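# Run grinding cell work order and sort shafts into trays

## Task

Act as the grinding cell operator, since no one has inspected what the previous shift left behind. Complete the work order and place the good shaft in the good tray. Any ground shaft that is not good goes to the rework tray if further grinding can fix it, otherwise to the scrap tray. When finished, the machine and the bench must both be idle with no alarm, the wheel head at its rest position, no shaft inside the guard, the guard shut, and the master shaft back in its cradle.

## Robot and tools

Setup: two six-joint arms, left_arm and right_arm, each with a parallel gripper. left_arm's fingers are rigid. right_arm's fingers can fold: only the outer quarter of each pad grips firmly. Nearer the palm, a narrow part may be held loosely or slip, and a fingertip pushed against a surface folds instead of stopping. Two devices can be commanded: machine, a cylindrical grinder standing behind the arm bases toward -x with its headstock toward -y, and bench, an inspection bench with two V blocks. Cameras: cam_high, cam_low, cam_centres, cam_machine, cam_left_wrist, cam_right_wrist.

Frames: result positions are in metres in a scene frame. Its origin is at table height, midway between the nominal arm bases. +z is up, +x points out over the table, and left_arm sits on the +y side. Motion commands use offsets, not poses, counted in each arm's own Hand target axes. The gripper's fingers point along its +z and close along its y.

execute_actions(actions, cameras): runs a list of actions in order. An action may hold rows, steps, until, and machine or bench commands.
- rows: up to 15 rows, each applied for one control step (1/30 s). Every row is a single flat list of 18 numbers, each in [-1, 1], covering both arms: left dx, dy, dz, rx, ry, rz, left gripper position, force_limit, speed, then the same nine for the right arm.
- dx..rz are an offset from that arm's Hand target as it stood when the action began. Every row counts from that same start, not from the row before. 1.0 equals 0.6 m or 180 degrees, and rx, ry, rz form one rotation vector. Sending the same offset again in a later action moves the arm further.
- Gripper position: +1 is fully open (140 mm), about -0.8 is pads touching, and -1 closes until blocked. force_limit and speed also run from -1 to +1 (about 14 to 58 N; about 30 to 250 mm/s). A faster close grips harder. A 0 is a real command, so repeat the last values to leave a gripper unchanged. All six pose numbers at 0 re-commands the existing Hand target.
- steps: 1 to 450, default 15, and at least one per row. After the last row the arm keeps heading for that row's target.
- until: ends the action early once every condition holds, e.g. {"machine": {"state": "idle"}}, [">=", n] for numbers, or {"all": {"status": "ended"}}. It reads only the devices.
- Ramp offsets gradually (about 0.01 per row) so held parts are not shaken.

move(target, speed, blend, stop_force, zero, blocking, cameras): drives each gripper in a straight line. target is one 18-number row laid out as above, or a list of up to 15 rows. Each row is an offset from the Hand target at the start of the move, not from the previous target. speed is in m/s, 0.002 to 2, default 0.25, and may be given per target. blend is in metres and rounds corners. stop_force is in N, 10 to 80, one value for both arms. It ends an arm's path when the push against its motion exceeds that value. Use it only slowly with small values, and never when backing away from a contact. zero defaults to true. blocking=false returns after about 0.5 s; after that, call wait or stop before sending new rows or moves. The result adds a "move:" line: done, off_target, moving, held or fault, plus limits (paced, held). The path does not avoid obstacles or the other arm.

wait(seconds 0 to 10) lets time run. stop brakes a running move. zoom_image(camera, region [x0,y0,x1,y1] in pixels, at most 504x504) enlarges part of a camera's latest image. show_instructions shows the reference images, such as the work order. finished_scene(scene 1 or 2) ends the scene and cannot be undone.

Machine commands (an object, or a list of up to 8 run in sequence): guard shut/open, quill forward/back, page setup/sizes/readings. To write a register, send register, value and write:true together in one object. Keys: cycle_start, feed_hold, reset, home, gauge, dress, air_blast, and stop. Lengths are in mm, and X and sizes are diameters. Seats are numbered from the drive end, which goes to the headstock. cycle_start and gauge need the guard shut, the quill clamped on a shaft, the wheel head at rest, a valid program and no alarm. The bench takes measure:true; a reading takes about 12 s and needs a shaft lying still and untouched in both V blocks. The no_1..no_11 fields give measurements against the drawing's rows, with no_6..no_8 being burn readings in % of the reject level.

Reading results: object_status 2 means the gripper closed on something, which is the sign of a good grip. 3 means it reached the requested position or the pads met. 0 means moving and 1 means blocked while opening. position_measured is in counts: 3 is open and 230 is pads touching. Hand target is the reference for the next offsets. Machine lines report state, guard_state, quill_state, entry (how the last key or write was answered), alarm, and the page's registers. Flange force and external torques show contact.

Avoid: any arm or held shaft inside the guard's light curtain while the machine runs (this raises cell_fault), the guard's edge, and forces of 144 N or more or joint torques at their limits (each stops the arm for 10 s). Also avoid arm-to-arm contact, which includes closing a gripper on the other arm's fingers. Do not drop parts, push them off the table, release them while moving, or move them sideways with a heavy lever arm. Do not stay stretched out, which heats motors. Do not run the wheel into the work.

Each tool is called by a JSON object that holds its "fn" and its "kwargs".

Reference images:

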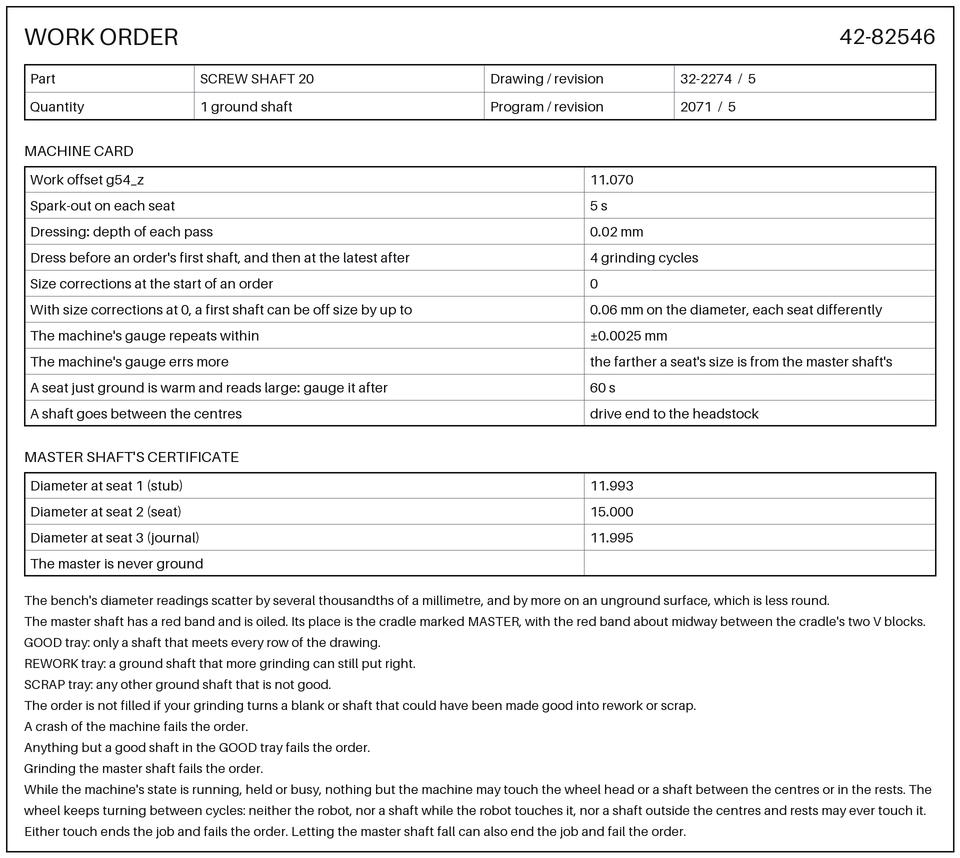

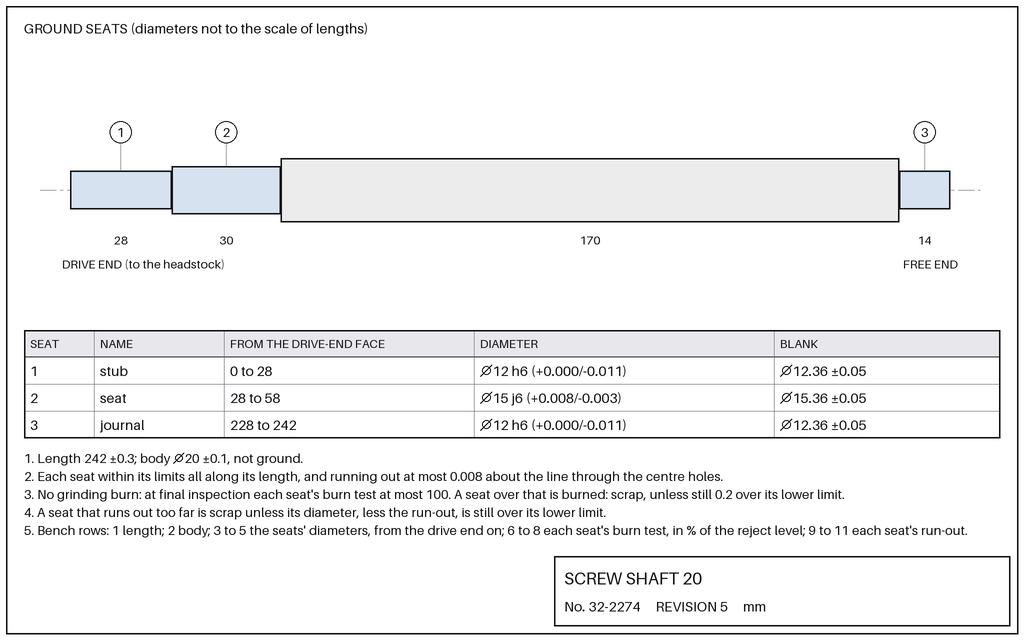

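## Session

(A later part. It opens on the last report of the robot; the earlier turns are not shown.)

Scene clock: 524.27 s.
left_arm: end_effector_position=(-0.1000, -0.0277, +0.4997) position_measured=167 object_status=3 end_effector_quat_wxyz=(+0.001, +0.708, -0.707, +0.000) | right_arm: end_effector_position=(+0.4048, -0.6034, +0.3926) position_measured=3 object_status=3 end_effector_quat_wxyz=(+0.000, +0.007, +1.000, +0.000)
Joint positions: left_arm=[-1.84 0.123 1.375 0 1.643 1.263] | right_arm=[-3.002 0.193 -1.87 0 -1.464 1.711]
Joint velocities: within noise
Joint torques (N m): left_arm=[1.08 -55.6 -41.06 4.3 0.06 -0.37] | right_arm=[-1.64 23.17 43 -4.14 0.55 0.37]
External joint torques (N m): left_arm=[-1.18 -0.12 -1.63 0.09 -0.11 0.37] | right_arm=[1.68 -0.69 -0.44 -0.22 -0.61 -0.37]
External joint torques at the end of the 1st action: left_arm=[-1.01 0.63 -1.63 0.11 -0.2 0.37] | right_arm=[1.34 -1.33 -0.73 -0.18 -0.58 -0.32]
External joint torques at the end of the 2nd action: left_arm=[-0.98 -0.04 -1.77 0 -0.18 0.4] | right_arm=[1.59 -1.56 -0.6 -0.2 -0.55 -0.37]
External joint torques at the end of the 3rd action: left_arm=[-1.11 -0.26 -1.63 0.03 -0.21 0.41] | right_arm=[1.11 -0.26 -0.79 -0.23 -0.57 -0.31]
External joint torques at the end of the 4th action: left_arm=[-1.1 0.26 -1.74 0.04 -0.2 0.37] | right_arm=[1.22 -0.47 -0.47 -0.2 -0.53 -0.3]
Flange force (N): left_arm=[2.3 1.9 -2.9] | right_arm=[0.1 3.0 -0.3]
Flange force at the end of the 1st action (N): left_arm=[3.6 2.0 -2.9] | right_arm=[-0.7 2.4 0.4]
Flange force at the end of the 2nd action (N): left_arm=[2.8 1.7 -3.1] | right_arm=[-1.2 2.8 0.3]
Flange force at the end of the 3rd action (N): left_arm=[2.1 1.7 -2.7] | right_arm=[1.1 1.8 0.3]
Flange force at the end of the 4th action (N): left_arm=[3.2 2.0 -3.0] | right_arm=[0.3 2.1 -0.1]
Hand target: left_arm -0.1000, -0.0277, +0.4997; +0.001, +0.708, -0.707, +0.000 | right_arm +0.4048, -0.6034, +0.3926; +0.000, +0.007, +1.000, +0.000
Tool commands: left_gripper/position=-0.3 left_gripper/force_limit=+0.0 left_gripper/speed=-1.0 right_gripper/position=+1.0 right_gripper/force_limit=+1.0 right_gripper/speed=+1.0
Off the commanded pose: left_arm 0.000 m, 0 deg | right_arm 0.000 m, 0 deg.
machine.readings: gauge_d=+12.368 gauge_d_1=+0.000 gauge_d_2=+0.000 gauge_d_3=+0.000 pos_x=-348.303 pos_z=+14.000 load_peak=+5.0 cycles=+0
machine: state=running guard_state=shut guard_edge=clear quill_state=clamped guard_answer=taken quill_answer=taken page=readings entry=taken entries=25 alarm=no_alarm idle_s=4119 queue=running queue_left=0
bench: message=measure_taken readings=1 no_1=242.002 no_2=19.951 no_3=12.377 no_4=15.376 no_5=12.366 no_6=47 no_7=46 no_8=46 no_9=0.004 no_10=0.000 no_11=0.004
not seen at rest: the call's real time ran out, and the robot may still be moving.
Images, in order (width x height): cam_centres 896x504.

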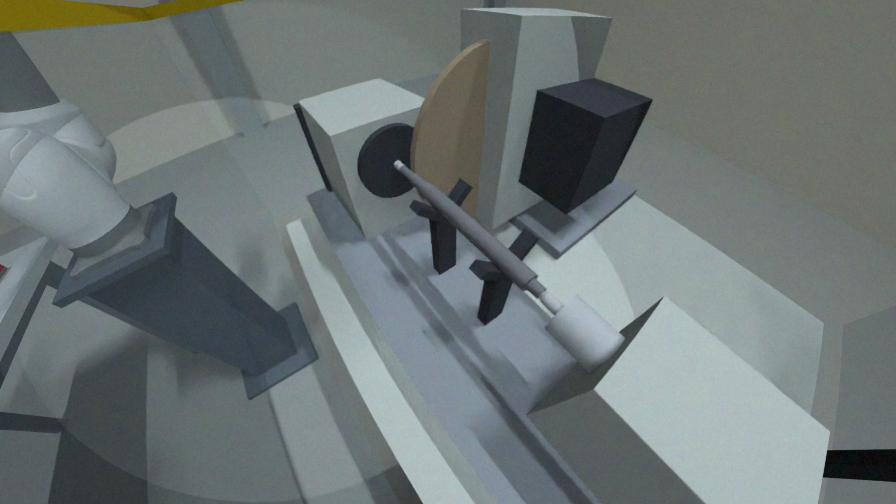

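{"fn": "execute_actions", "kwargs": {"actions": [{"steps":450,"until":{"machine":{"state":["!=","running"]}}},{"steps":450,"until":{"machine":{"state":["!=","running"]}}},{"steps":450,"until":{"machine":{"state":["!=","running"]}}}], "cameras": []}}

{"fn": "execute_actions", "kwargs": {"actions": [{"steps":450,"until":{"machine":{"state":["!=","running"]}}},{"steps":450,"until":{"machine":{"state":["!=","running"]}}},{"steps":450,"until":{"machine":{"state":["!=","running"]}}}], "cameras": ["cam_centres"]}}

Scene clock: 573.30 s.
left_arm: end_effector_position=(-0.1000, -0.0277, +0.4997) position_measured=167 object_status=3 end_effector_quat_wxyz=(+0.001, +0.708, -0.707, +0.000) | right_arm: end_effector_position=(+0.4048, -0.6034, +0.3926) position_measured=3 object_status=3 end_effector_quat_wxyz=(+0.000, +0.007, +1.000, +0.000)
Joint positions: left_arm=[-1.84 0.123 1.375 0 1.643 1.263] | right_arm=[-3.002 0.193 -1.87 0 -1.464 1.711]
Joint velocities: within noise
Joint torques (N m): left_arm=[1.04 -55.8 -41.08 4.32 0.12 -0.33] | right_arm=[-1.34 23.47 43.08 -4.18 0.54 0.37]
External joint torques (N m): left_arm=[-1.15 0.14 -1.54 0.05 -0.17 0.33] | right_arm=[1.52 -1.02 -0.49 -0.18 -0.6 -0.37]
External joint torques at the end of the 1st action: left_arm=[-0.93 -0.19 -1.68 0.05 -0.16 0.31] | right_arm=[1.56 -0.95 -0.63 -0.22 -0.58 -0.38]
External joint torques at the end of the 2nd action: left_arm=[-0.96 -0.04 -1.62 0.01 -0.21 0.31] | right_arm=[1.75 -1.18 -0.39 -0.21 -0.51 -0.33]
Flange force (N): left_arm=[2.6 2.0 -2.7] | right_arm=[-0.5 2.7 -0.1]
Flange force at the end of the 1st action (N): left_arm=[2.4 1.6 -2.9] | right_arm=[-0.2 2.7 0.1]
Flange force at the end of the 2nd action (N): left_arm=[2.5 1.7 -2.7] | right_arm=[-0.8 3.3 -0.1]
Hand target: left_arm -0.1000, -0.0277, +0.4997; +0.001, +0.708, -0.707, +0.000 | right_arm +0.4048, -0.6034, +0.3926; +0.000, +0.007, +1.000, +0.000
Tool commands: left_gripper/position=-0.3 left_gripper/force_limit=+0.0 left_gripper/speed=-1.0 right_gripper/position=+1.0 right_gripper/force_limit=+1.0 right_gripper/speed=+1.0
Off the commanded pose: left_arm 0.000 m, 0 deg | right_arm 0.000 m, 0 deg.
machine.readings: gauge_d=+12.368 gauge_d_1=+0.000 gauge_d_2=+0.000 gauge_d_3=+0.000 pos_x=-345.137 pos_z=+43.000 load_peak=+7.1 cycles=+0
machine: state=running guard_state=shut guard_edge=clear quill_state=clamped guard_answer=taken quill_answer=taken page=readings entry=taken entries=25 alarm=no_alarm idle_s=4168 queue=running queue_left=0
bench: message=measure_taken readings=1 no_1=242.002 no_2=19.951 no_3=12.377 no_4=15.376 no_5=12.366 no_6=47 no_7=46 no_8=46 no_9=0.004 no_10=0.000 no_11=0.004
No camera images: "cameras" was empty.

Scene clock: 618.50 s.
left_arm: end_effector_position=(-0.1000, -0.0277, +0.4997) position_measured=167 object_status=3 end_effector_quat_wxyz=(+0.001, +0.708, -0.707, +0.000) | right_arm: end_effector_position=(+0.4048, -0.6034, +0.3926) position_measured=3 object_status=3 end_effector_quat_wxyz=(+0.000, +0.007, +1.000, +0.000)
Joint positions: left_arm=[-1.84 0.123 1.375 0 1.643 1.263] | right_arm=[-3.002 0.193 -1.87 0 -1.464 1.711]
Joint velocities: within noise
Joint torques (N m): left_arm=[1.18 -55.34 -41.05 4.37 0.19 -0.31] | right_arm=[-1.32 23.46 43.01 -4.14 0.48 0.35]
External joint torques (N m): left_arm=[-1.3 -0.34 -1.62 0.02 -0.24 0.31] | right_arm=[1.41 -1.31 -0.56 -0.2 -0.53 -0.35]
External joint torques at the end of the 1st action: left_arm=[-1.51 0.24 -1.48 0.02 -0.14 0.37] | right_arm=[1.35 -0.66 -0.48 -0.21 -0.6 -0.31]
External joint torques at the end of the 2nd action: left_arm=[-1 -0.2 -1.67 0.04 -0.16 0.33] | right_arm=[1.47 -1.44 -0.49 -0.2 -0.54 -0.29]
Flange force (N): left_arm=[1.9 2.1 -2.7] | right_arm=[-0.9 2.5 0.2]
Flange force at the end of the 1st action (N): left_arm=[2.5 2.5 -2.6] | right_arm=[0.1 2.4 -0.2]
Flange force at the end of the 2nd action (N): left_arm=[2.3 1.7 -2.9] | right_arm=[-1.2 2.8 0.1]
Hand target: left_arm -0.1000, -0.0277, +0.4997; +0.001, +0.708, -0.707, +0.000 | right_arm +0.4048, -0.6034, +0.3926; +0.000, +0.007, +1.000, +0.000
Tool commands: left_gripper/position=-0.3 left_gripper/force_limit=+0.0 left_gripper/speed=-1.0 right_gripper/position=+1.0 right_gripper/force_limit=+1.0 right_gripper/speed=+1.0
Off the commanded pose: left_arm 0.000 m, 0 deg | right_arm 0.000 m, 0 deg.
machine.readings: gauge_d=+12.368 gauge_d_1=+0.000 gauge_d_2=+0.000 gauge_d_3=+0.000 pos_x=-345.327 pos_z=+43.000 load_peak=+7.1 cycles=+0
machine: state=running guard_state=shut guard_edge=clear quill_state=clamped guard_answer=taken quill_answer=taken page=readings entry=taken entries=25 alarm=no_alarm idle_s=4212 queue=running queue_left=0
bench: message=measure_taken readings=1 no_1=242.002 no_2=19.951 no_3=12.377 no_4=15.376 no_5=12.366 no_6=47 no_7=46 no_8=46 no_9=0.004 no_10=0.000 no_11=0.004
Images, in order (width x height): cam_centres 896x504.

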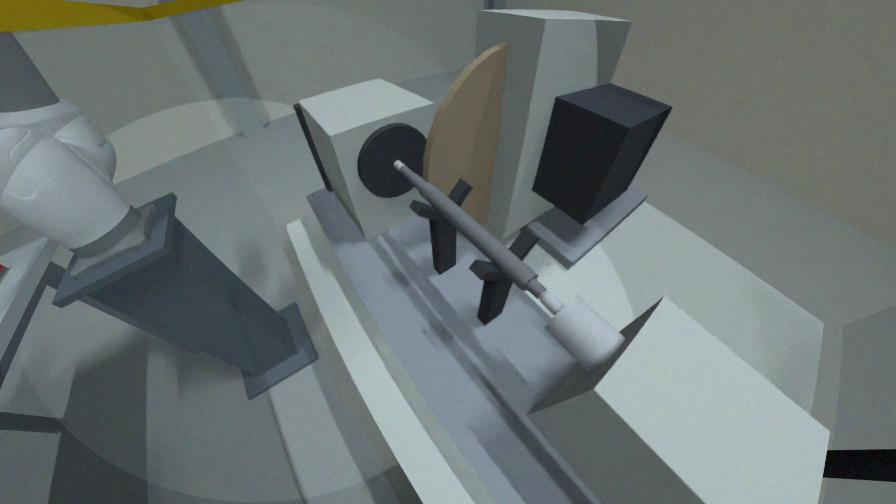

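{"fn": "execute_actions", "kwargs": {"actions": [{"steps":450,"until":{"machine":{"state":["!=","running"]}}},{"steps":450,"until":{"machine":{"state":["!=","running"]}}},{"steps":450,"until":{"machine":{"state":["!=","running"]}}},{"steps":450,"until":{"machine":{"state":["!=","running"]}}}], "cameras": []}}

{"fn": "execute_actions", "kwargs": {"actions": [{"steps":450,"until":{"machine":{"state":["!=","running"]}}},{"steps":450,"until":{"machine":{"state":["!=","running"]}}},{"steps":450,"until":{"machine":{"state":["!=","running"]}}}], "cameras": ["cam_centres"]}}

Scene clock: 671.37 s.
left_arm: end_effector_position=(-0.1000, -0.0277, +0.4997) position_measured=167 object_status=3 end_effector_quat_wxyz=(+0.001, +0.708, -0.707, +0.000) | right_arm: end_effector_position=(+0.4048, -0.6034, +0.3926) position_measured=3 object_status=3 end_effector_quat_wxyz=(+0.000, +0.007, +1.000, +0.000)
Joint positions: left_arm=[-1.84 0.123 1.375 0 1.643 1.263] | right_arm=[-3.002 0.193 -1.87 0 -1.464 1.711]
Joint velocities: within noise
Joint torques (N m): left_arm=[1.23 -55.88 -41.01 4.33 0.16 -0.31] | right_arm=[-1.23 23.61 42.95 -4.07 0.55 0.35]
External joint torques (N m): left_arm=[-1.23 0.23 -1.61 0.05 -0.21 0.31] | right_arm=[1.29 -1.28 -0.42 -0.28 -0.61 -0.35]
External joint torques at the end of the 1st action: left_arm=[-1.36 0.24 -1.43 0.03 -0.19 0.33] | right_arm=[1.16 -1.75 -0.62 -0.2 -0.56 -0.36]
External joint torques at the end of the 2nd action: left_arm=[-1.16 0.08 -1.64 0.04 -0.16 0.4] | right_arm=[1.19 -0.48 -0.66 -0.19 -0.6 -0.34]
External joint torques at the end of the 3rd action: left_arm=[-1.11 0.07 -1.6 0.03 -0.17 0.32] | right_arm=[1.36 -0.89 -0.73 -0.2 -0.5 -0.37]
Flange force (N): left_arm=[2.8 2.2 -2.7] | right_arm=[-1.1 2.2 -0.2]
Flange force at the end of the 1st action (N): left_arm=[2.4 2.3 -2.4] | right_arm=[-1.7 1.9 0.3]
Flange force at the end of the 2nd action (N): left_arm=[2.7 1.9 -2.9] | right_arm=[0.5 1.9 0.1]
Flange force at the end of the 3rd action (N): left_arm=[2.6 2.0 -2.8] | right_arm=[0.0 2.3 0.4]
Hand target: left_arm -0.1000, -0.0277, +0.4997; +0.001, +0.708, -0.707, +0.000 | right_arm +0.4048, -0.6034, +0.3926; +0.000, +0.007, +1.000, +0.000
Tool commands: left_gripper/position=-0.3 left_gripper/force_limit=+0.0 left_gripper/speed=-1.0 right_gripper/position=+1.0 right_gripper/force_limit=+1.0 right_gripper/speed=+1.0
Off the commanded pose: left_arm 0.000 m, 0 deg | right_arm 0.000 m, 0 deg.
machine.readings: gauge_d=+12.368 gauge_d_1=+0.000 gauge_d_2=+0.000 gauge_d_3=+0.000 pos_x=-348.286 pos_z=+235.000 load_peak=+7.1 cycles=+0
machine: state=running guard_state=shut guard_edge=clear quill_state=clamped guard_answer=taken quill_answer=taken page=readings entry=taken entries=25 alarm=no_alarm idle_s=4265 queue=running queue_left=0
bench: message=measure_taken readings=1 no_1=242.002 no_2=19.951 no_3=12.377 no_4=15.376 no_5=12.366 no_6=47 no_7=46 no_8=46 no_9=0.004 no_10=0.000 no_11=0.004
not seen at rest: the call's real time ran out, and the robot may still be moving.
No camera images: "cameras" was empty.

Scene clock: 706.07 s.
left_arm: end_effector_position=(-0.1000, -0.0277, +0.4997) position_measured=167 object_status=3 end_effector_quat_wxyz=(+0.001, +0.708, -0.707, +0.000) | right_arm: end_effector_position=(+0.4048, -0.6034, +0.3926) position_measured=3 object_status=3 end_effector_quat_wxyz=(+0.000, +0.007, +1.000, +0.000)
Joint positions: left_arm=[-1.84 0.123 1.375 0 1.643 1.263] | right_arm=[-3.002 0.193 -1.87 0 -1.464 1.711]
Joint velocities: within noise
Joint torques (N m): left_arm=[1.1 -55.59 -41.2 4.32 0.2 -0.29] | right_arm=[-1.53 23.62 42.92 -4.14 0.46 0.29]
External joint torques (N m): left_arm=[-1.11 -0.1 -1.4 0.06 -0.25 0.29] | right_arm=[1.39 -1.2 -0.53 -0.2 -0.52 -0.29]
External joint torques at the end of the 1st action: left_arm=[-1.2 0.12 -1.55 0.08 -0.18 0.37] | right_arm=[1.42 -1.15 -0.54 -0.22 -0.56 -0.31]
External joint torques at the end of the 2nd action: left_arm=[-1.11 -0.23 -1.62 0.11 -0.21 0.38] | right_arm=[1.12 -1.07 -0.62 -0.18 -0.55 -0.28]
Flange force (N): left_arm=[1.9 1.8 -2.2] | right_arm=[-0.8 2.6 0.1]
Flange force at the end of the 1st action (N): left_arm=[2.6 2.0 -2.7] | right_arm=[-0.7 2.6 0.1]
Flange force at the end of the 2nd action (N): left_arm=[2.2 1.8 -2.7] | right_arm=[-0.5 1.9 0.2]
Hand target: left_arm -0.1000, -0.0277, +0.4997; +0.001, +0.708, -0.707, +0.000 | right_arm +0.4048, -0.6034, +0.3926; +0.000, +0.007, +1.000, +0.000
Tool commands: left_gripper/position=-0.3 left_gripper/force_limit=+0.0 left_gripper/speed=-1.0 right_gripper/position=+1.0 right_gripper/force_limit=+1.0 right_gripper/speed=+1.0
Off the commanded pose: left_arm 0.000 m, 0 deg | right_arm 0.000 m, 0 deg.
machine.readings: gauge_d=+12.368 gauge_d_1=+0.000 gauge_d_2=+0.000 gauge_d_3=+0.000 pos_x=+0.000 pos_z=+0.000 load_peak=+7.1 cycles=+1
machine: state=done guard_state=shut guard_edge=clear quill_state=clamped guard_answer=taken quill_answer=taken page=readings entry=taken entries=25 alarm=no_alarm idle_s=0 queue=done queue_left=0
bench: message=measure_taken readings=1 no_1=242.002 no_2=19.951 no_3=12.377 no_4=15.376 no_5=12.366 no_6=47 no_7=46 no_8=46 no_9=0.004 no_10=0.000 no_11=0.004
Images, in order (width x height): cam_centres 896x504.

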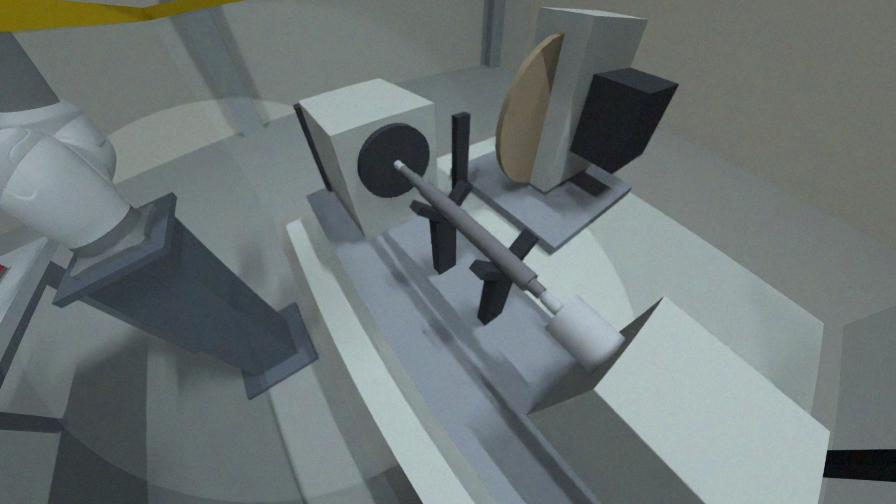

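{"fn": "wait", "kwargs": {"seconds": 10, "cameras": []}}

{"fn": "wait", "kwargs": {"seconds": 10, "cameras": []}}

{"fn": "wait", "kwargs": {"seconds": 10, "cameras": []}}

{"fn": "wait", "kwargs": {"seconds": 10, "cameras": []}}

{"fn": "execute_actions", "kwargs": {"actions": [{"machine":[{"register":"gauge_at","value":1,"write":true,"gauge":true},{"register":"gauge_at","value":2,"write":true,"gauge":true},{"register":"gauge_at","value":1,"write":true,"gauge":true},{"register":"gauge_at","value":2,"write":true,"gauge":true}],"steps":450,"until":{"machine":{"queue":["!=","running"]}}},{"steps":200,"until":{"machine":{"idle_s":[">",63]}}},{"machine":[{"register":"gauge_at","value":3,"write":true,"gauge":true}],"steps":200,"until":{"machine":{"queue":["!=","running"]}}},{"steps":150,"until":{"machine":{"state":["!=","busy"]}}}], "cameras": []}}

Scene clock: 721.13 s.
left_arm: end_effector_position=(-0.1000, -0.0277, +0.4997) position_measured=167 object_status=3 end_effector_quat_wxyz=(+0.001, +0.708, -0.707, +0.000) | right_arm: end_effector_position=(+0.4048, -0.6034, +0.3926) position_measured=3 object_status=3 end_effector_quat_wxyz=(+0.000, +0.007, +1.000, +0.000)
Joint positions: left_arm=[-1.84 0.123 1.375 0 1.643 1.263] | right_arm=[-3.002 0.193 -1.87 0 -1.464 1.711]
Joint velocities: within noise
Joint torques (N m): left_arm=[0.83 -55.56 -40.98 4.35 0.15 -0.41] | right_arm=[-1.05 23.61 42.84 -4.05 0.54 0.33]
External joint torques (N m): left_arm=[-0.8 -0.2 -1.73 0.05 -0.2 0.41] | right_arm=[1.26 -1.46 -0.26 -0.3 -0.59 -0.33]
Flange force (N): left_arm=[2.6 1.3 -2.9] | right_arm=[-1.6 2.2 -0.4]
Hand target: left_arm -0.1000, -0.0277, +0.4997; +0.001, +0.708, -0.707, +0.000 | right_arm +0.4048, -0.6034, +0.3926; +0.000, +0.007, +1.000, +0.000
Tool commands: left_gripper/position=-0.3 left_gripper/force_limit=+0.0 left_gripper/speed=-1.0 right_gripper/position=+1.0 right_gripper/force_limit=+1.0 right_gripper/speed=+1.0
Off the commanded pose: left_arm 0.000 m, 0 deg | right_arm 0.000 m, 0 deg.
machine.readings: gauge_d=+12.368 gauge_d_1=+0.000 gauge_d_2=+0.000 gauge_d_3=+0.000 pos_x=+0.000 pos_z=+0.000 load_peak=+7.1 cycles=+1
machine: state=done guard_state=shut guard_edge=clear quill_state=clamped guard_answer=taken quill_answer=taken page=readings entry=taken entries=25 alarm=no_alarm idle_s=15 queue=done queue_left=0
bench: message=measure_taken readings=1 no_1=242.002 no_2=19.951 no_3=12.377 no_4=15.376 no_5=12.366 no_6=47 no_7=46 no_8=46 no_9=0.004 no_10=0.000 no_11=0.004
wait: 10.00 s; at rest from the start
No camera images: "cameras" was empty.

Scene clock: 731.13 s.
left_arm: end_effector_position=(-0.1000, -0.0277, +0.4997) position_measured=167 object_status=3 end_effector_quat_wxyz=(+0.001, +0.708, -0.707, +0.000) | right_arm: end_effector_position=(+0.4048, -0.6034, +0.3926) position_measured=3 object_status=3 end_effector_quat_wxyz=(+0.000, +0.007, +1.000, +0.000)
Joint positions: left_arm=[-1.84 0.123 1.375 0 1.643 1.263] | right_arm=[-3.002 0.193 -1.87 0 -1.464 1.711]
Joint velocities: within noise
Joint torques (N m): left_arm=[1.12 -55.81 -41.07 4.35 0.13 -0.35] | right_arm=[-1.47 23.58 42.99 -4.13 0.47 0.3]
External joint torques (N m): left_arm=[-1.23 0.1 -1.63 0.04 -0.18 0.35] | right_arm=[1.62 -1.41 -0.63 -0.2 -0.54 -0.3]
Flange force (N): left_arm=[2.7 2.1 -2.8] | right_arm=[-0.9 3.1 0.3]
Hand target: left_arm -0.1000, -0.0277, +0.4997; +0.001, +0.708, -0.707, +0.000 | right_arm +0.4048, -0.6034, +0.3926; +0.000, +0.007, +1.000, +0.000
Tool commands: left_gripper/position=-0.3 left_gripper/force_limit=+0.0 left_gripper/speed=-1.0 right_gripper/position=+1.0 right_gripper/force_limit=+1.0 right_gripper/speed=+1.0
Off the commanded pose: left_arm 0.000 m, 0 deg | right_arm 0.000 m, 0 deg.
machine.readings: gauge_d=+12.368 gauge_d_1=+0.000 gauge_d_2=+0.000 gauge_d_3=+0.000 pos_x=+0.000 pos_z=+0.000 load_peak=+7.1 cycles=+1
machine: state=done guard_state=shut guard_edge=clear quill_state=clamped guard_answer=taken quill_answer=taken page=readings entry=taken entries=25 alarm=no_alarm idle_s=25 queue=done queue_left=0
bench: message=measure_taken readings=1 no_1=242.002 no_2=19.951 no_3=12.377 no_4=15.376 no_5=12.366 no_6=47 no_7=46 no_8=46 no_9=0.004 no_10=0.000 no_11=0.004
wait: 10.00 s
No camera images: "cameras" was empty.

Scene clock: 741.13 s.
left_arm: end_effector_position=(-0.1000, -0.0277, +0.4997) position_measured=167 object_status=3 end_effector_quat_wxyz=(+0.001, +0.708, -0.707, +0.000) | right_arm: end_effector_position=(+0.4048, -0.6034, +0.3926) position_measured=3 object_status=3 end_effector_quat_wxyz=(+0.000, +0.007, +1.000, +0.000)
Joint positions: left_arm=[-1.84 0.123 1.375 0 1.643 1.263] | right_arm=[-3.002 0.193 -1.87 0 -1.464 1.711]
Joint velocities: within noise
Joint torques (N m): left_arm=[0.89 -56.04 -41.2 4.35 0.18 -0.34] | right_arm=[-0.4 23.12 43.09 -4.21 0.51 0.37]
External joint torques (N m): left_arm=[-0.9 0.2 -1.54 0.04 -0.24 0.34] | right_arm=[0.42 -0.51 -0.46 -0.16 -0.57 -0.37]
Flange force (N): left_arm=[2.8 1.6 -2.6] | right_arm=[0.0 0.1 -0.2]
Hand target: left_arm -0.1000, -0.0277, +0.4997; +0.001, +0.708, -0.707, +0.000 | right_arm +0.4048, -0.6034, +0.3926; +0.000, +0.007, +1.000, +0.000
Tool commands: left_gripper/position=-0.3 left_gripper/force_limit=+0.0 left_gripper/speed=-1.0 right_gripper/position=+1.0 right_gripper/force_limit=+1.0 right_gripper/speed=+1.0
Off the commanded pose: left_arm 0.000 m, 0 deg | right_arm 0.000 m, 0 deg.
machine.readings: gauge_d=+12.368 gauge_d_1=+0.000 gauge_d_2=+0.000 gauge_d_3=+0.000 pos_x=+0.000 pos_z=+0.000 load_peak=+7.1 cycles=+1
machine: state=done guard_state=shut guard_edge=clear quill_state=clamped guard_answer=taken quill_answer=taken page=readings entry=taken entries=25 alarm=no_alarm idle_s=35 queue=done queue_left=0
bench: message=measure_taken readings=1 no_1=242.002 no_2=19.951 no_3=12.377 no_4=15.376 no_5=12.366 no_6=47 no_7=46 no_8=46 no_9=0.004 no_10=0.000 no_11=0.004
wait: 10.00 s
No camera images: "cameras" was empty.

Scene clock: 751.13 s.
left_arm: end_effector_position=(-0.1000, -0.0277, +0.4997) position_measured=167 object_status=3 end_effector_quat_wxyz=(+0.001, +0.708, -0.707, +0.000) | right_arm: end_effector_position=(+0.4048, -0.6034, +0.3926) position_measured=3 object_status=3 end_effector_quat_wxyz=(+0.000, +0.007, +1.000, +0.000)
Joint positions: left_arm=[-1.84 0.123 1.375 0 1.643 1.263] | right_arm=[-3.002 0.193 -1.87 0 -1.464 1.711]
Joint velocities: within noise
Joint torques (N m): left_arm=[1.1 -55.97 -40.93 4.31 0.13 -0.36] | right_arm=[-1.23 23.65 43.03 -4.19 0.47 0.3]
External joint torques (N m): left_arm=[-1.14 0.38 -1.67 0.07 -0.18 0.36] | right_arm=[1.33 -1.83 -0.67 -0.16 -0.53 -0.3]
Flange force (N): left_arm=[3.2 2.1 -2.9] | right_arm=[-1.7 2.5 0.5]
Hand target: left_arm -0.1000, -0.0277, +0.4997; +0.001, +0.708, -0.707, +0.000 | right_arm +0.4048, -0.6034, +0.3926; +0.000, +0.007, +1.000, +0.000
Tool commands: left_gripper/position=-0.3 left_gripper/force_limit=+0.0 left_gripper/speed=-1.0 right_gripper/position=+1.0 right_gripper/force_limit=+1.0 right_gripper/speed=+1.0
Off the commanded pose: left_arm 0.000 m, 0 deg | right_arm 0.000 m, 0 deg.
machine.readings: gauge_d=+12.368 gauge_d_1=+0.000 gauge_d_2=+0.000 gauge_d_3=+0.000 pos_x=+0.000 pos_z=+0.000 load_peak=+7.1 cycles=+1
machine: state=done guard_state=shut guard_edge=clear quill_state=clamped guard_answer=taken quill_answer=taken page=readings entry=taken entries=25 alarm=no_alarm idle_s=45 queue=done queue_left=0
bench: message=measure_taken readings=1 no_1=242.002 no_2=19.951 no_3=12.377 no_4=15.376 no_5=12.366 no_6=47 no_7=46 no_8=46 no_9=0.004 no_10=0.000 no_11=0.004
wait: 10.00 s
No camera images: "cameras" was empty.

Scene clock: 774.27 s.
left_arm: end_effector_position=(-0.1000, -0.0277, +0.4997) position_measured=167 object_status=3 end_effector_quat_wxyz=(+0.001, +0.708, -0.707, +0.000) | right_arm: end_effector_position=(+0.4048, -0.6034, +0.3926) position_measured=3 object_status=3 end_effector_quat_wxyz=(+0.000, +0.007, +1.000, +0.000)
Joint positions: left_arm=[-1.84 0.123 1.375 0 1.643 1.263] | right_arm=[-3.002 0.193 -1.87 0 -1.464 1.711]
Joint velocities: within noise
Joint torques (N m): left_arm=[1.22 -55.61 -41.17 4.3 0.1 -0.4] | right_arm=[-1 23.37 42.9 -4.15 0.46 0.31]
External joint torques (N m): left_arm=[-1.23 -0.14 -1.53 0.09 -0.15 0.4] | right_arm=[1.05 -1.21 -0.52 -0.19 -0.51 -0.31]
External joint torques at the end of the 1st action: left_arm=[-0.86 0.06 -1.54 0.05 -0.19 0.39] | right_arm=[0.86 -1.19 -0.63 -0.28 -0.56 -0.37]
External joint torques at the end of the 2nd action: left_arm=[-1.32 -0.13 -1.51 0.05 -0.18 0.35] | right_arm=[1.35 -1 -0.48 -0.2 -0.52 -0.32]
External joint torques at the end of the 3rd action: left_arm=[-1.43 -0.23 -1.59 0.07 -0.24 0.32] | right_arm=[1.07 -0.96 -0.54 -0.18 -0.58 -0.37]
Flange force (N): left_arm=[2.1 1.9 -2.7] | right_arm=[-0.9 1.7 0.1]
Flange force at the end of the 1st action (N): left_arm=[2.6 1.5 -2.6] | right_arm=[-0.8 1.2 0.2]
Flange force at the end of the 2nd action (N): left_arm=[2.0 2.1 -2.6] | right_arm=[-0.5 2.4 0.0]
Flange force at the end of the 3rd action (N): left_arm=[1.9 2.3 -2.6] | right_arm=[-0.5 1.6 0.0]
Hand target: left_arm -0.1000, -0.0277, +0.4997; +0.001, +0.708, -0.707, +0.000 | right_arm +0.4048, -0.6034, +0.3926; +0.000, +0.007, +1.000, +0.000
Tool commands: left_gripper/position=-0.3 left_gripper/force_limit=+0.0 left_gripper/speed=-1.0 right_gripper/position=+1.0 right_gripper/force_limit=+1.0 right_gripper/speed=+1.0
Off the commanded pose: left_arm 0.000 m, 0 deg | right_arm 0.000 m, 0 deg.
machine.readings: gauge_d=+12.071 gauge_d_1=+12.067 gauge_d_2=+15.074 gauge_d_3=+12.071 pos_x=+0.000 pos_z=+0.000 load_peak=+7.1 cycles=+1
machine: state=done guard_state=shut guard_edge=clear quill_state=clamped guard_answer=taken quill_answer=taken page=readings entry=taken entries=35 alarm=no_alarm idle_s=68 queue=done queue_left=0
bench: message=measure_taken readings=1 no_1=242.002 no_2=19.951 no_3=12.377 no_4=15.376 no_5=12.366 no_6=47 no_7=46 no_8=46 no_9=0.004 no_10=0.000 no_11=0.004
No camera images: "cameras" was empty.

{"fn": "execute_actions", "kwargs": {"actions": [{"machine":[{"register":"size_1","value":0.012,"write":true},{"register":"size_2","value":0.012,"write":true},{"register":"size_3","value":0.008,"write":true},{"cycle_start":true}],"steps":450,"until":{"machine":{"state":"done","queue":"done","entries":[">",38]}}},{"steps":450,"until":{"machine":{"state":["!=","running"]}}},{"steps":450,"until":{"machine":{"state":["!=","running"]}}}], "cameras": []}}

{"fn": "execute_actions", "kwargs": {"actions": [{"steps":450,"until":{"machine":{"state":["!=","running"]}}},{"steps":450,"until":{"machine":{"state":["!=","running"]}}},{"steps":450,"until":{"machine":{"state":["!=","running"]}}}], "cameras": []}}

{"fn": "execute_actions", "kwargs": {"actions": [{"steps":450,"until":{"machine":{"state":["!=","running"]}}},{"steps":450,"until":{"machine":{"state":["!=","running"]}}},{"steps":450,"until":{"machine":{"state":["!=","running"]}}}], "cameras": []}}

Scene clock: 822.00 s.
left_arm: end_effector_position=(-0.1000, -0.0277, +0.4997) position_measured=167 object_status=3 end_effector_quat_wxyz=(+0.001, +0.708, -0.707, +0.000) | right_arm: end_effector_position=(+0.4048, -0.6034, +0.3926) position_measured=3 object_status=3 end_effector_quat_wxyz=(+0.000, +0.007, +1.000, +0.000)
Joint positions: left_arm=[-1.84 0.123 1.375 0 1.643 1.263] | right_arm=[-3.002 0.193 -1.87 0 -1.464 1.711]
Joint velocities: within noise
Joint torques (N m): left_arm=[1.16 -55.5 -40.83 4.34 0.16 -0.34] | right_arm=[-1.02 23.63 43.2 -4.12 0.48 0.33]
External joint torques (N m): left_arm=[-1.22 -0.26 -1.84 0.05 -0.21 0.34] | right_arm=[0.97 -1.08 -0.59 -0.25 -0.53 -0.33]
External joint torques at the end of the 1st action: left_arm=[-1.05 0.13 -1.8 0.07 -0.23 0.38] | right_arm=[1.36 -1.06 -0.56 -0.25 -0.53 -0.37]
External joint torques at the end of the 2nd action: left_arm=[-1.06 -0.31 -1.57 0.04 -0.16 0.37] | right_arm=[1.3 -1.39 -0.55 -0.22 -0.55 -0.44]
Flange force (N): left_arm=[2.4 2.1 -3.1] | right_arm=[-0.6 1.5 0.2]
Flange force at the end of the 1st action (N): left_arm=[3.1 1.9 -3.1] | right_arm=[-0.5 2.3 0.1]
Flange force at the end of the 2nd action (N): left_arm=[2.0 1.6 -2.7] | right_arm=[-1.1 2.0 0.1]
Hand target: left_arm -0.1000, -0.0277, +0.4997; +0.001, +0.708, -0.707, +0.000 | right_arm +0.4048, -0.6034, +0.3926; +0.000, +0.007, +1.000, +0.000
Tool commands: left_gripper/position=-0.3 left_gripper/force_limit=+0.0 left_gripper/speed=-1.0 right_gripper/position=+1.0 right_gripper/force_limit=+1.0 right_gripper/speed=+1.0
Off the commanded pose: left_arm 0.000 m, 0 deg | right_arm 0.000 m, 0 deg.
machine.readings: gauge_d=+12.071 gauge_d_1=+0.000 gauge_d_2=+0.000 gauge_d_3=+0.000 pos_x=-348.213 pos_z=+14.000 load_peak=+0.0 cycles=+1
machine: state=running guard_state=shut guard_edge=clear quill_state=clamped guard_answer=taken quill_answer=taken page=readings entry=taken entries=39 alarm=no_alarm idle_s=115 queue=running queue_left=0
bench: message=measure_taken readings=1 no_1=242.002 no_2=19.951 no_3=12.377 no_4=15.376 no_5=12.366 no_6=47 no_7=46 no_8=46 no_9=0.004 no_10=0.000 no_11=0.004
not seen at rest: the call's real time ran out, and the robot may still be moving.
No camera images: "cameras" was empty.

Scene clock: 867.20 s.
left_arm: end_effector_position=(-0.1000, -0.0277, +0.4997) position_measured=167 object_status=3 end_effector_quat_wxyz=(+0.001, +0.708, -0.707, +0.000) | right_arm: end_effector_position=(+0.4048, -0.6034, +0.3926) position_measured=3 object_status=3 end_effector_quat_wxyz=(+0.000, +0.007, +1.000, +0.000)
Joint positions: left_arm=[-1.84 0.123 1.375 0 1.643 1.263] | right_arm=[-3.002 0.193 -1.87 0 -1.464 1.711]
Joint velocities: within noise
Joint torques (N m): left_arm=[1.61 -55.73 -41 4.32 0.12 -0.32] | right_arm=[-1.3 23.21 43.03 -4.17 0.54 0.33]
External joint torques (N m): left_arm=[-1.58 -0.1 -1.7 0.07 -0.17 0.32] | right_arm=[1.44 -1 -0.61 -0.17 -0.6 -0.34]
External joint torques at the end of the 1st action: left_arm=[-0.9 -0.04 -1.62 0.04 -0.22 0.3] | right_arm=[1.14 -1.78 -0.63 -0.19 -0.56 -0.37]
External joint torques at the end of the 2nd action: left_arm=[-1.08 -0.06 -1.6 0.07 -0.23 0.37] | right_arm=[1.12 -1.14 -0.45 -0.18 -0.6 -0.38]
Flange force (N): left_arm=[2.3 2.6 -3.0] | right_arm=[-0.3 2.5 0.1]
Flange force at the end of the 1st action (N): left_arm=[2.5 1.6 -2.7] | right_arm=[-1.7 1.9 0.3]
Flange force at the end of the 2nd action (N): left_arm=[2.4 1.8 -2.7] | right_arm=[-0.9 1.7 -0.2]
Hand target: left_arm -0.1000, -0.0277, +0.4997; +0.001, +0.708, -0.707, +0.000 | right_arm +0.4048, -0.6034, +0.3926; +0.000, +0.007, +1.000, +0.000
Tool commands: left_gripper/position=-0.3 left_gripper/force_limit=+0.0 left_gripper/speed=-1.0 right_gripper/position=+1.0 right_gripper/force_limit=+1.0 right_gripper/speed=+1.0
Off the commanded pose: left_arm 0.000 m, 0 deg | right_arm 0.000 m, 0 deg.
machine.readings: gauge_d=+12.071 gauge_d_1=+0.000 gauge_d_2=+0.000 gauge_d_3=+0.000 pos_x=-348.402 pos_z=+14.000 load_peak=+1.5 cycles=+1
machine: state=running guard_state=shut guard_edge=clear quill_state=clamped guard_answer=taken quill_answer=taken page=readings entry=taken entries=39 alarm=no_alarm idle_s=160 queue=running queue_left=0
bench: message=measure_taken readings=1 no_1=242.002 no_2=19.951 no_3=12.377 no_4=15.376 no_5=12.366 no_6=47 no_7=46 no_8=46 no_9=0.004 no_10=0.000 no_11=0.004
No camera images: "cameras" was empty.

Scene clock: 912.40 s.
left_arm: end_effector_position=(-0.1000, -0.0277, +0.4997) position_measured=167 object_status=3 end_effector_quat_wxyz=(+0.001, +0.708, -0.707, +0.000) | right_arm: end_effector_position=(+0.4048, -0.6034, +0.3926) position_measured=3 object_status=3 end_effector_quat_wxyz=(+0.000, +0.007, +1.000, +0.000)
Joint positions: left_arm=[-1.84 0.123 1.375 0 1.643 1.263] | right_arm=[-3.002 0.193 -1.87 0 -1.464 1.711]
Joint velocities: within noise
Joint torques (N m): left_arm=[0.82 -55.8 -40.98 4.33 0.15 -0.28] | right_arm=[-0.64 23.31 43 -4.21 0.57 0.41]
External joint torques (N m): left_arm=[-0.97 0 -1.74 0.06 -0.2 0.28] | right_arm=[0.68 -0.83 -0.52 -0.15 -0.63 -0.41]
External joint torques at the end of the 1st action: left_arm=[-0.96 0.06 -1.52 0.06 -0.16 0.35] | right_arm=[0.97 -1.2 -0.63 -0.25 -0.54 -0.27]
External joint torques at the end of the 2nd action: left_arm=[-0.96 0.01 -1.66 0.08 -0.14 0.29] | right_arm=[1.27 -0.48 -0.2 -0.19 -0.5 -0.34]
Flange force (N): left_arm=[2.8 1.8 -3.0] | right_arm=[-0.4 0.6 -0.1]
Flange force at the end of the 1st action (N): left_arm=[2.5 1.6 -2.6] | right_arm=[-0.8 1.6 0.3]
Flange force at the end of the 2nd action (N): left_arm=[2.7 1.8 -2.9] | right_arm=[-0.1 2.1 -0.5]
Hand target: left_arm -0.1000, -0.0277, +0.4997; +0.001, +0.708, -0.707, +0.000 | right_arm +0.4048, -0.6034, +0.3926; +0.000, +0.007, +1.000, +0.000
Tool commands: left_gripper/position=-0.3 left_gripper/force_limit=+0.0 left_gripper/speed=-1.0 right_gripper/position=+1.0 right_gripper/force_limit=+1.0 right_gripper/speed=+1.0
Off the commanded pose: left_arm 0.000 m, 0 deg | right_arm 0.000 m, 0 deg.
machine.readings: gauge_d=+12.071 gauge_d_1=+0.000 gauge_d_2=+0.000 gauge_d_3=+0.000 pos_x=-345.276 pos_z=+43.000 load_peak=+1.5 cycles=+1
machine: state=running guard_state=shut guard_edge=clear quill_state=clamped guard_answer=taken quill_answer=taken page=readings entry=taken entries=39 alarm=no_alarm idle_s=205 queue=running queue_left=0
bench: message=measure_taken readings=1 no_1=242.002 no_2=19.951 no_3=12.377 no_4=15.376 no_5=12.366 no_6=47 no_7=46 no_8=46 no_9=0.004 no_10=0.000 no_11=0.004
No camera images: "cameras" was empty.

{"fn": "execute_actions", "kwargs": {"actions": [{"steps":450,"until":{"machine":{"state":["!=","running"]}}},{"steps":450,"until":{"machine":{"state":["!=","running"]}}},{"steps":450,"until":{"machine":{"state":["!=","running"]}}}], "cameras": []}}

{"fn": "execute_actions", "kwargs": {"actions": [{"steps":450,"until":{"machine":{"state":["!=","running"]}}},{"steps":450,"until":{"machine":{"state":["!=","running"]}}},{"steps":450,"until":{"machine":{"state":["!=","running"]}}}], "cameras": []}}

{"fn": "execute_actions", "kwargs": {"actions": [{"steps":450,"until":{"machine":{"state":["!=","running"]}}},{"steps":450,"until":{"machine":{"state":["!=","running"]}}},{"steps":450,"until":{"machine":{"state":["!=","running"]}}}], "cameras": []}}

Scene clock: 963.13 s.
left_arm: end_effector_position=(-0.1000, -0.0277, +0.4997) position_measured=167 object_status=3 end_effector_quat_wxyz=(+0.001, +0.708, -0.707, +0.000) | right_arm: end_effector_position=(+0.4048, -0.6034, +0.3926) position_measured=3 object_status=3 end_effector_quat_wxyz=(+0.000, +0.007, +1.000, +0.000)
Joint positions: left_arm=[-1.84 0.123 1.375 0 1.643 1.263] | right_arm=[-3.002 0.193 -1.87 0 -1.464 1.711]
Joint velocities: within noise
Joint torques (N m): left_arm=[0.98 -55.76 -41.01 4.31 0.09 -0.36] | right_arm=[-1.06 23.2 43.07 -4.17 0.49 0.38]
External joint torques (N m): left_arm=[-1.01 -0.14 -1.71 0.09 -0.14 0.36] | right_arm=[1.03 -0.88 -0.7 -0.17 -0.55 -0.38]
External joint torques at the end of the 1st action: left_arm=[-1.22 0.11 -1.65 0.05 -0.2 0.34] | right_arm=[0.98 -1.44 -0.64 -0.21 -0.56 -0.32]
External joint torques at the end of the 2nd action: left_arm=[-0.66 0.01 -1.67 0.1 -0.22 0.4] | right_arm=[1.28 -1.33 -0.78 -0.2 -0.57 -0.35]
Flange force (N): left_arm=[2.5 1.7 -3.0] | right_arm=[-0.2 1.5 0.3]
Flange force at the end of the 1st action (N): left_arm=[2.7 2.1 -2.8] | right_arm=[-1.2 1.6 0.3]
Flange force at the end of the 2nd action (N): left_arm=[2.9 1.2 -2.8] | right_arm=[-0.7 2.2 0.5]
Hand target: left_arm -0.1000, -0.0277, +0.4997; +0.001, +0.708, -0.707, +0.000 | right_arm +0.4048, -0.6034, +0.3926; +0.000, +0.007, +1.000, +0.000
Tool commands: left_gripper/position=-0.3 left_gripper/force_limit=+0.0 left_gripper/speed=-1.0 right_gripper/position=+1.0 right_gripper/force_limit=+1.0 right_gripper/speed=+1.0
Off the commanded pose: left_arm 0.000 m, 0 deg | right_arm 0.000 m, 0 deg.
machine.readings: gauge_d=+12.071 gauge_d_1=+0.000 gauge_d_2=+0.000 gauge_d_3=+0.000 pos_x=-347.930 pos_z=+235.000 load_peak=+1.7 cycles=+1
machine: state=running guard_state=shut guard_edge=clear quill_state=clamped guard_answer=taken quill_answer=taken page=readings entry=taken entries=39 alarm=no_alarm idle_s=255 queue=running queue_left=0
bench: message=measure_taken readings=1 no_1=242.002 no_2=19.951 no_3=12.377 no_4=15.376 no_5=12.366 no_6=47 no_7=46 no_8=46 no_9=0.004 no_10=0.000 no_11=0.004
No camera images: "cameras" was empty.

Scene clock: 1008.33 s.
left_arm: end_effector_position=(-0.1000, -0.0277, +0.4997) position_measured=167 object_status=3 end_effector_quat_wxyz=(+0.001, +0.708, -0.707, +0.000) | right_arm: end_effector_position=(+0.4048, -0.6034, +0.3926) position_measured=3 object_status=3 end_effector_quat_wxyz=(+0.000, +0.007, +1.000, +0.000)
Joint positions: left_arm=[-1.84 0.123 1.375 0 1.643 1.263] | right_arm=[-3.002 0.193 -1.87 0 -1.464 1.711]
Joint velocities: within noise
Joint torques (N m): left_arm=[1.21 -55.92 -41.1 4.34 0.17 -0.34] | right_arm=[-1.39 23.24 43.13 -4.17 0.5 0.38]
External joint torques (N m): left_arm=[-1.29 0.2 -1.57 0.05 -0.22 0.34] | right_arm=[1.57 -1.31 -0.8 -0.16 -0.56 -0.39]
External joint torques at the end of the 1st action: left_arm=[-1.2 0.07 -1.55 0.06 -0.16 0.37] | right_arm=[1.25 -1.34 -0.38 -0.23 -0.52 -0.35]
External joint torques at the end of the 2nd action: left_arm=[-0.93 -0.01 -1.56 0.05 -0.14 0.38] | right_arm=[1.14 -1.26 -0.51 -0.17 -0.54 -0.33]
Flange force (N): left_arm=[2.7 2.2 -2.6] | right_arm=[-0.6 2.7 0.5]
Flange force at the end of the 1st action (N): left_arm=[2.5 2.0 -2.7] | right_arm=[-1.3 2.1 -0.1]
Flange force at the end of the 2nd action (N): left_arm=[2.5 1.5 -2.7] | right_arm=[-1.0 1.9 0.1]
Hand target: left_arm -0.1000, -0.0277, +0.4997; +0.001, +0.708, -0.707, +0.000 | right_arm +0.4048, -0.6034, +0.3926; +0.000, +0.007, +1.000, +0.000
Tool commands: left_gripper/position=-0.3 left_gripper/force_limit=+0.0 left_gripper/speed=-1.0 right_gripper/position=+1.0 right_gripper/force_limit=+1.0 right_gripper/speed=+1.0
Off the commanded pose: left_arm 0.000 m, 0 deg | right_arm 0.000 m, 0 deg.
machine.readings: gauge_d=+12.071 gauge_d_1=+0.000 gauge_d_2=+0.000 gauge_d_3=+0.000 pos_x=-348.354 pos_z=+235.000 load_peak=+1.7 cycles=+1
machine: state=running guard_state=shut guard_edge=clear quill_state=clamped guard_answer=taken quill_answer=taken page=readings entry=taken entries=39 alarm=no_alarm idle_s=300 queue=running queue_left=0
bench: message=measure_taken readings=1 no_1=242.002 no_2=19.951 no_3=12.377 no_4=15.376 no_5=12.366 no_6=47 no_7=46 no_8=46 no_9=0.004 no_10=0.000 no_11=0.004
No camera images: "cameras" was empty.

Scene clock: 1045.23 s.
left_arm: end_effector_position=(-0.1000, -0.0277, +0.4997) position_measured=167 object_status=3 end_effector_quat_wxyz=(+0.001, +0.708, -0.707, +0.000) | right_arm: end_effector_position=(+0.4048, -0.6034, +0.3926) position_measured=3 object_status=3 end_effector_quat_wxyz=(+0.000, +0.007, +1.000, +0.000)
Joint positions: left_arm=[-1.84 0.123 1.375 0 1.643 1.263] | right_arm=[-3.002 0.193 -1.87 0 -1.464 1.711]
Joint velocities: within noise
Joint torques (N m): left_arm=[0.63 -55.66 -41.05 4.33 0.09 -0.34] | right_arm=[-0.97 23.07 43.15 -4.15 0.51 0.34]
External joint torques (N m): left_arm=[-0.63 -0.18 -1.63 0.06 -0.14 0.34] | right_arm=[0.8 -0.18 -0.53 -0.23 -0.57 -0.34]
External joint torques at the end of the 1st action: left_arm=[-1.11 0.08 -1.61 0.03 -0.22 0.4] | right_arm=[1.57 -0.9 -0.59 -0.18 -0.57 -0.34]
External joint torques at the end of the 2nd action: left_arm=[-1.02 0.11 -1.67 0.01 -0.2 0.34] | right_arm=[0.88 -1.13 -0.42 -0.21 -0.59 -0.38]
Flange force (N): left_arm=[2.5 1.1 -2.9] | right_arm=[0.7 1.0 -0.1]
Flange force at the end of the 1st action (N): left_arm=[2.7 1.9 -2.7] | right_arm=[-0.1 2.8 0.1]
Flange force at the end of the 2nd action (N): left_arm=[2.8 1.8 -2.9] | right_arm=[-1.0 1.2 -0.2]
Hand target: left_arm -0.1000, -0.0277, +0.4997; +0.001, +0.708, -0.707, +0.000 | right_arm +0.4048, -0.6034, +0.3926; +0.000, +0.007, +1.000, +0.000
Tool commands: left_gripper/position=-0.3 left_gripper/force_limit=+0.0 left_gripper/speed=-1.0 right_gripper/position=+1.0 right_gripper/force_limit=+1.0 right_gripper/speed=+1.0
Off the commanded pose: left_arm 0.000 m, 0 deg | right_arm 0.000 m, 0 deg.
machine.readings: gauge_d=+12.071 gauge_d_1=+0.000 gauge_d_2=+0.000 gauge_d_3=+0.000 pos_x=+0.000 pos_z=+0.000 load_peak=+1.7 cycles=+2
machine: state=done guard_state=shut guard_edge=clear quill_state=clamped guard_answer=taken quill_answer=taken page=readings entry=taken entries=39 alarm=no_alarm idle_s=0 queue=done queue_left=0
bench: message=measure_taken readings=1 no_1=242.002 no_2=19.951 no_3=12.377 no_4=15.376 no_5=12.366 no_6=47 no_7=46 no_8=46 no_9=0.004 no_10=0.000 no_11=0.004
No camera images: "cameras" was empty.


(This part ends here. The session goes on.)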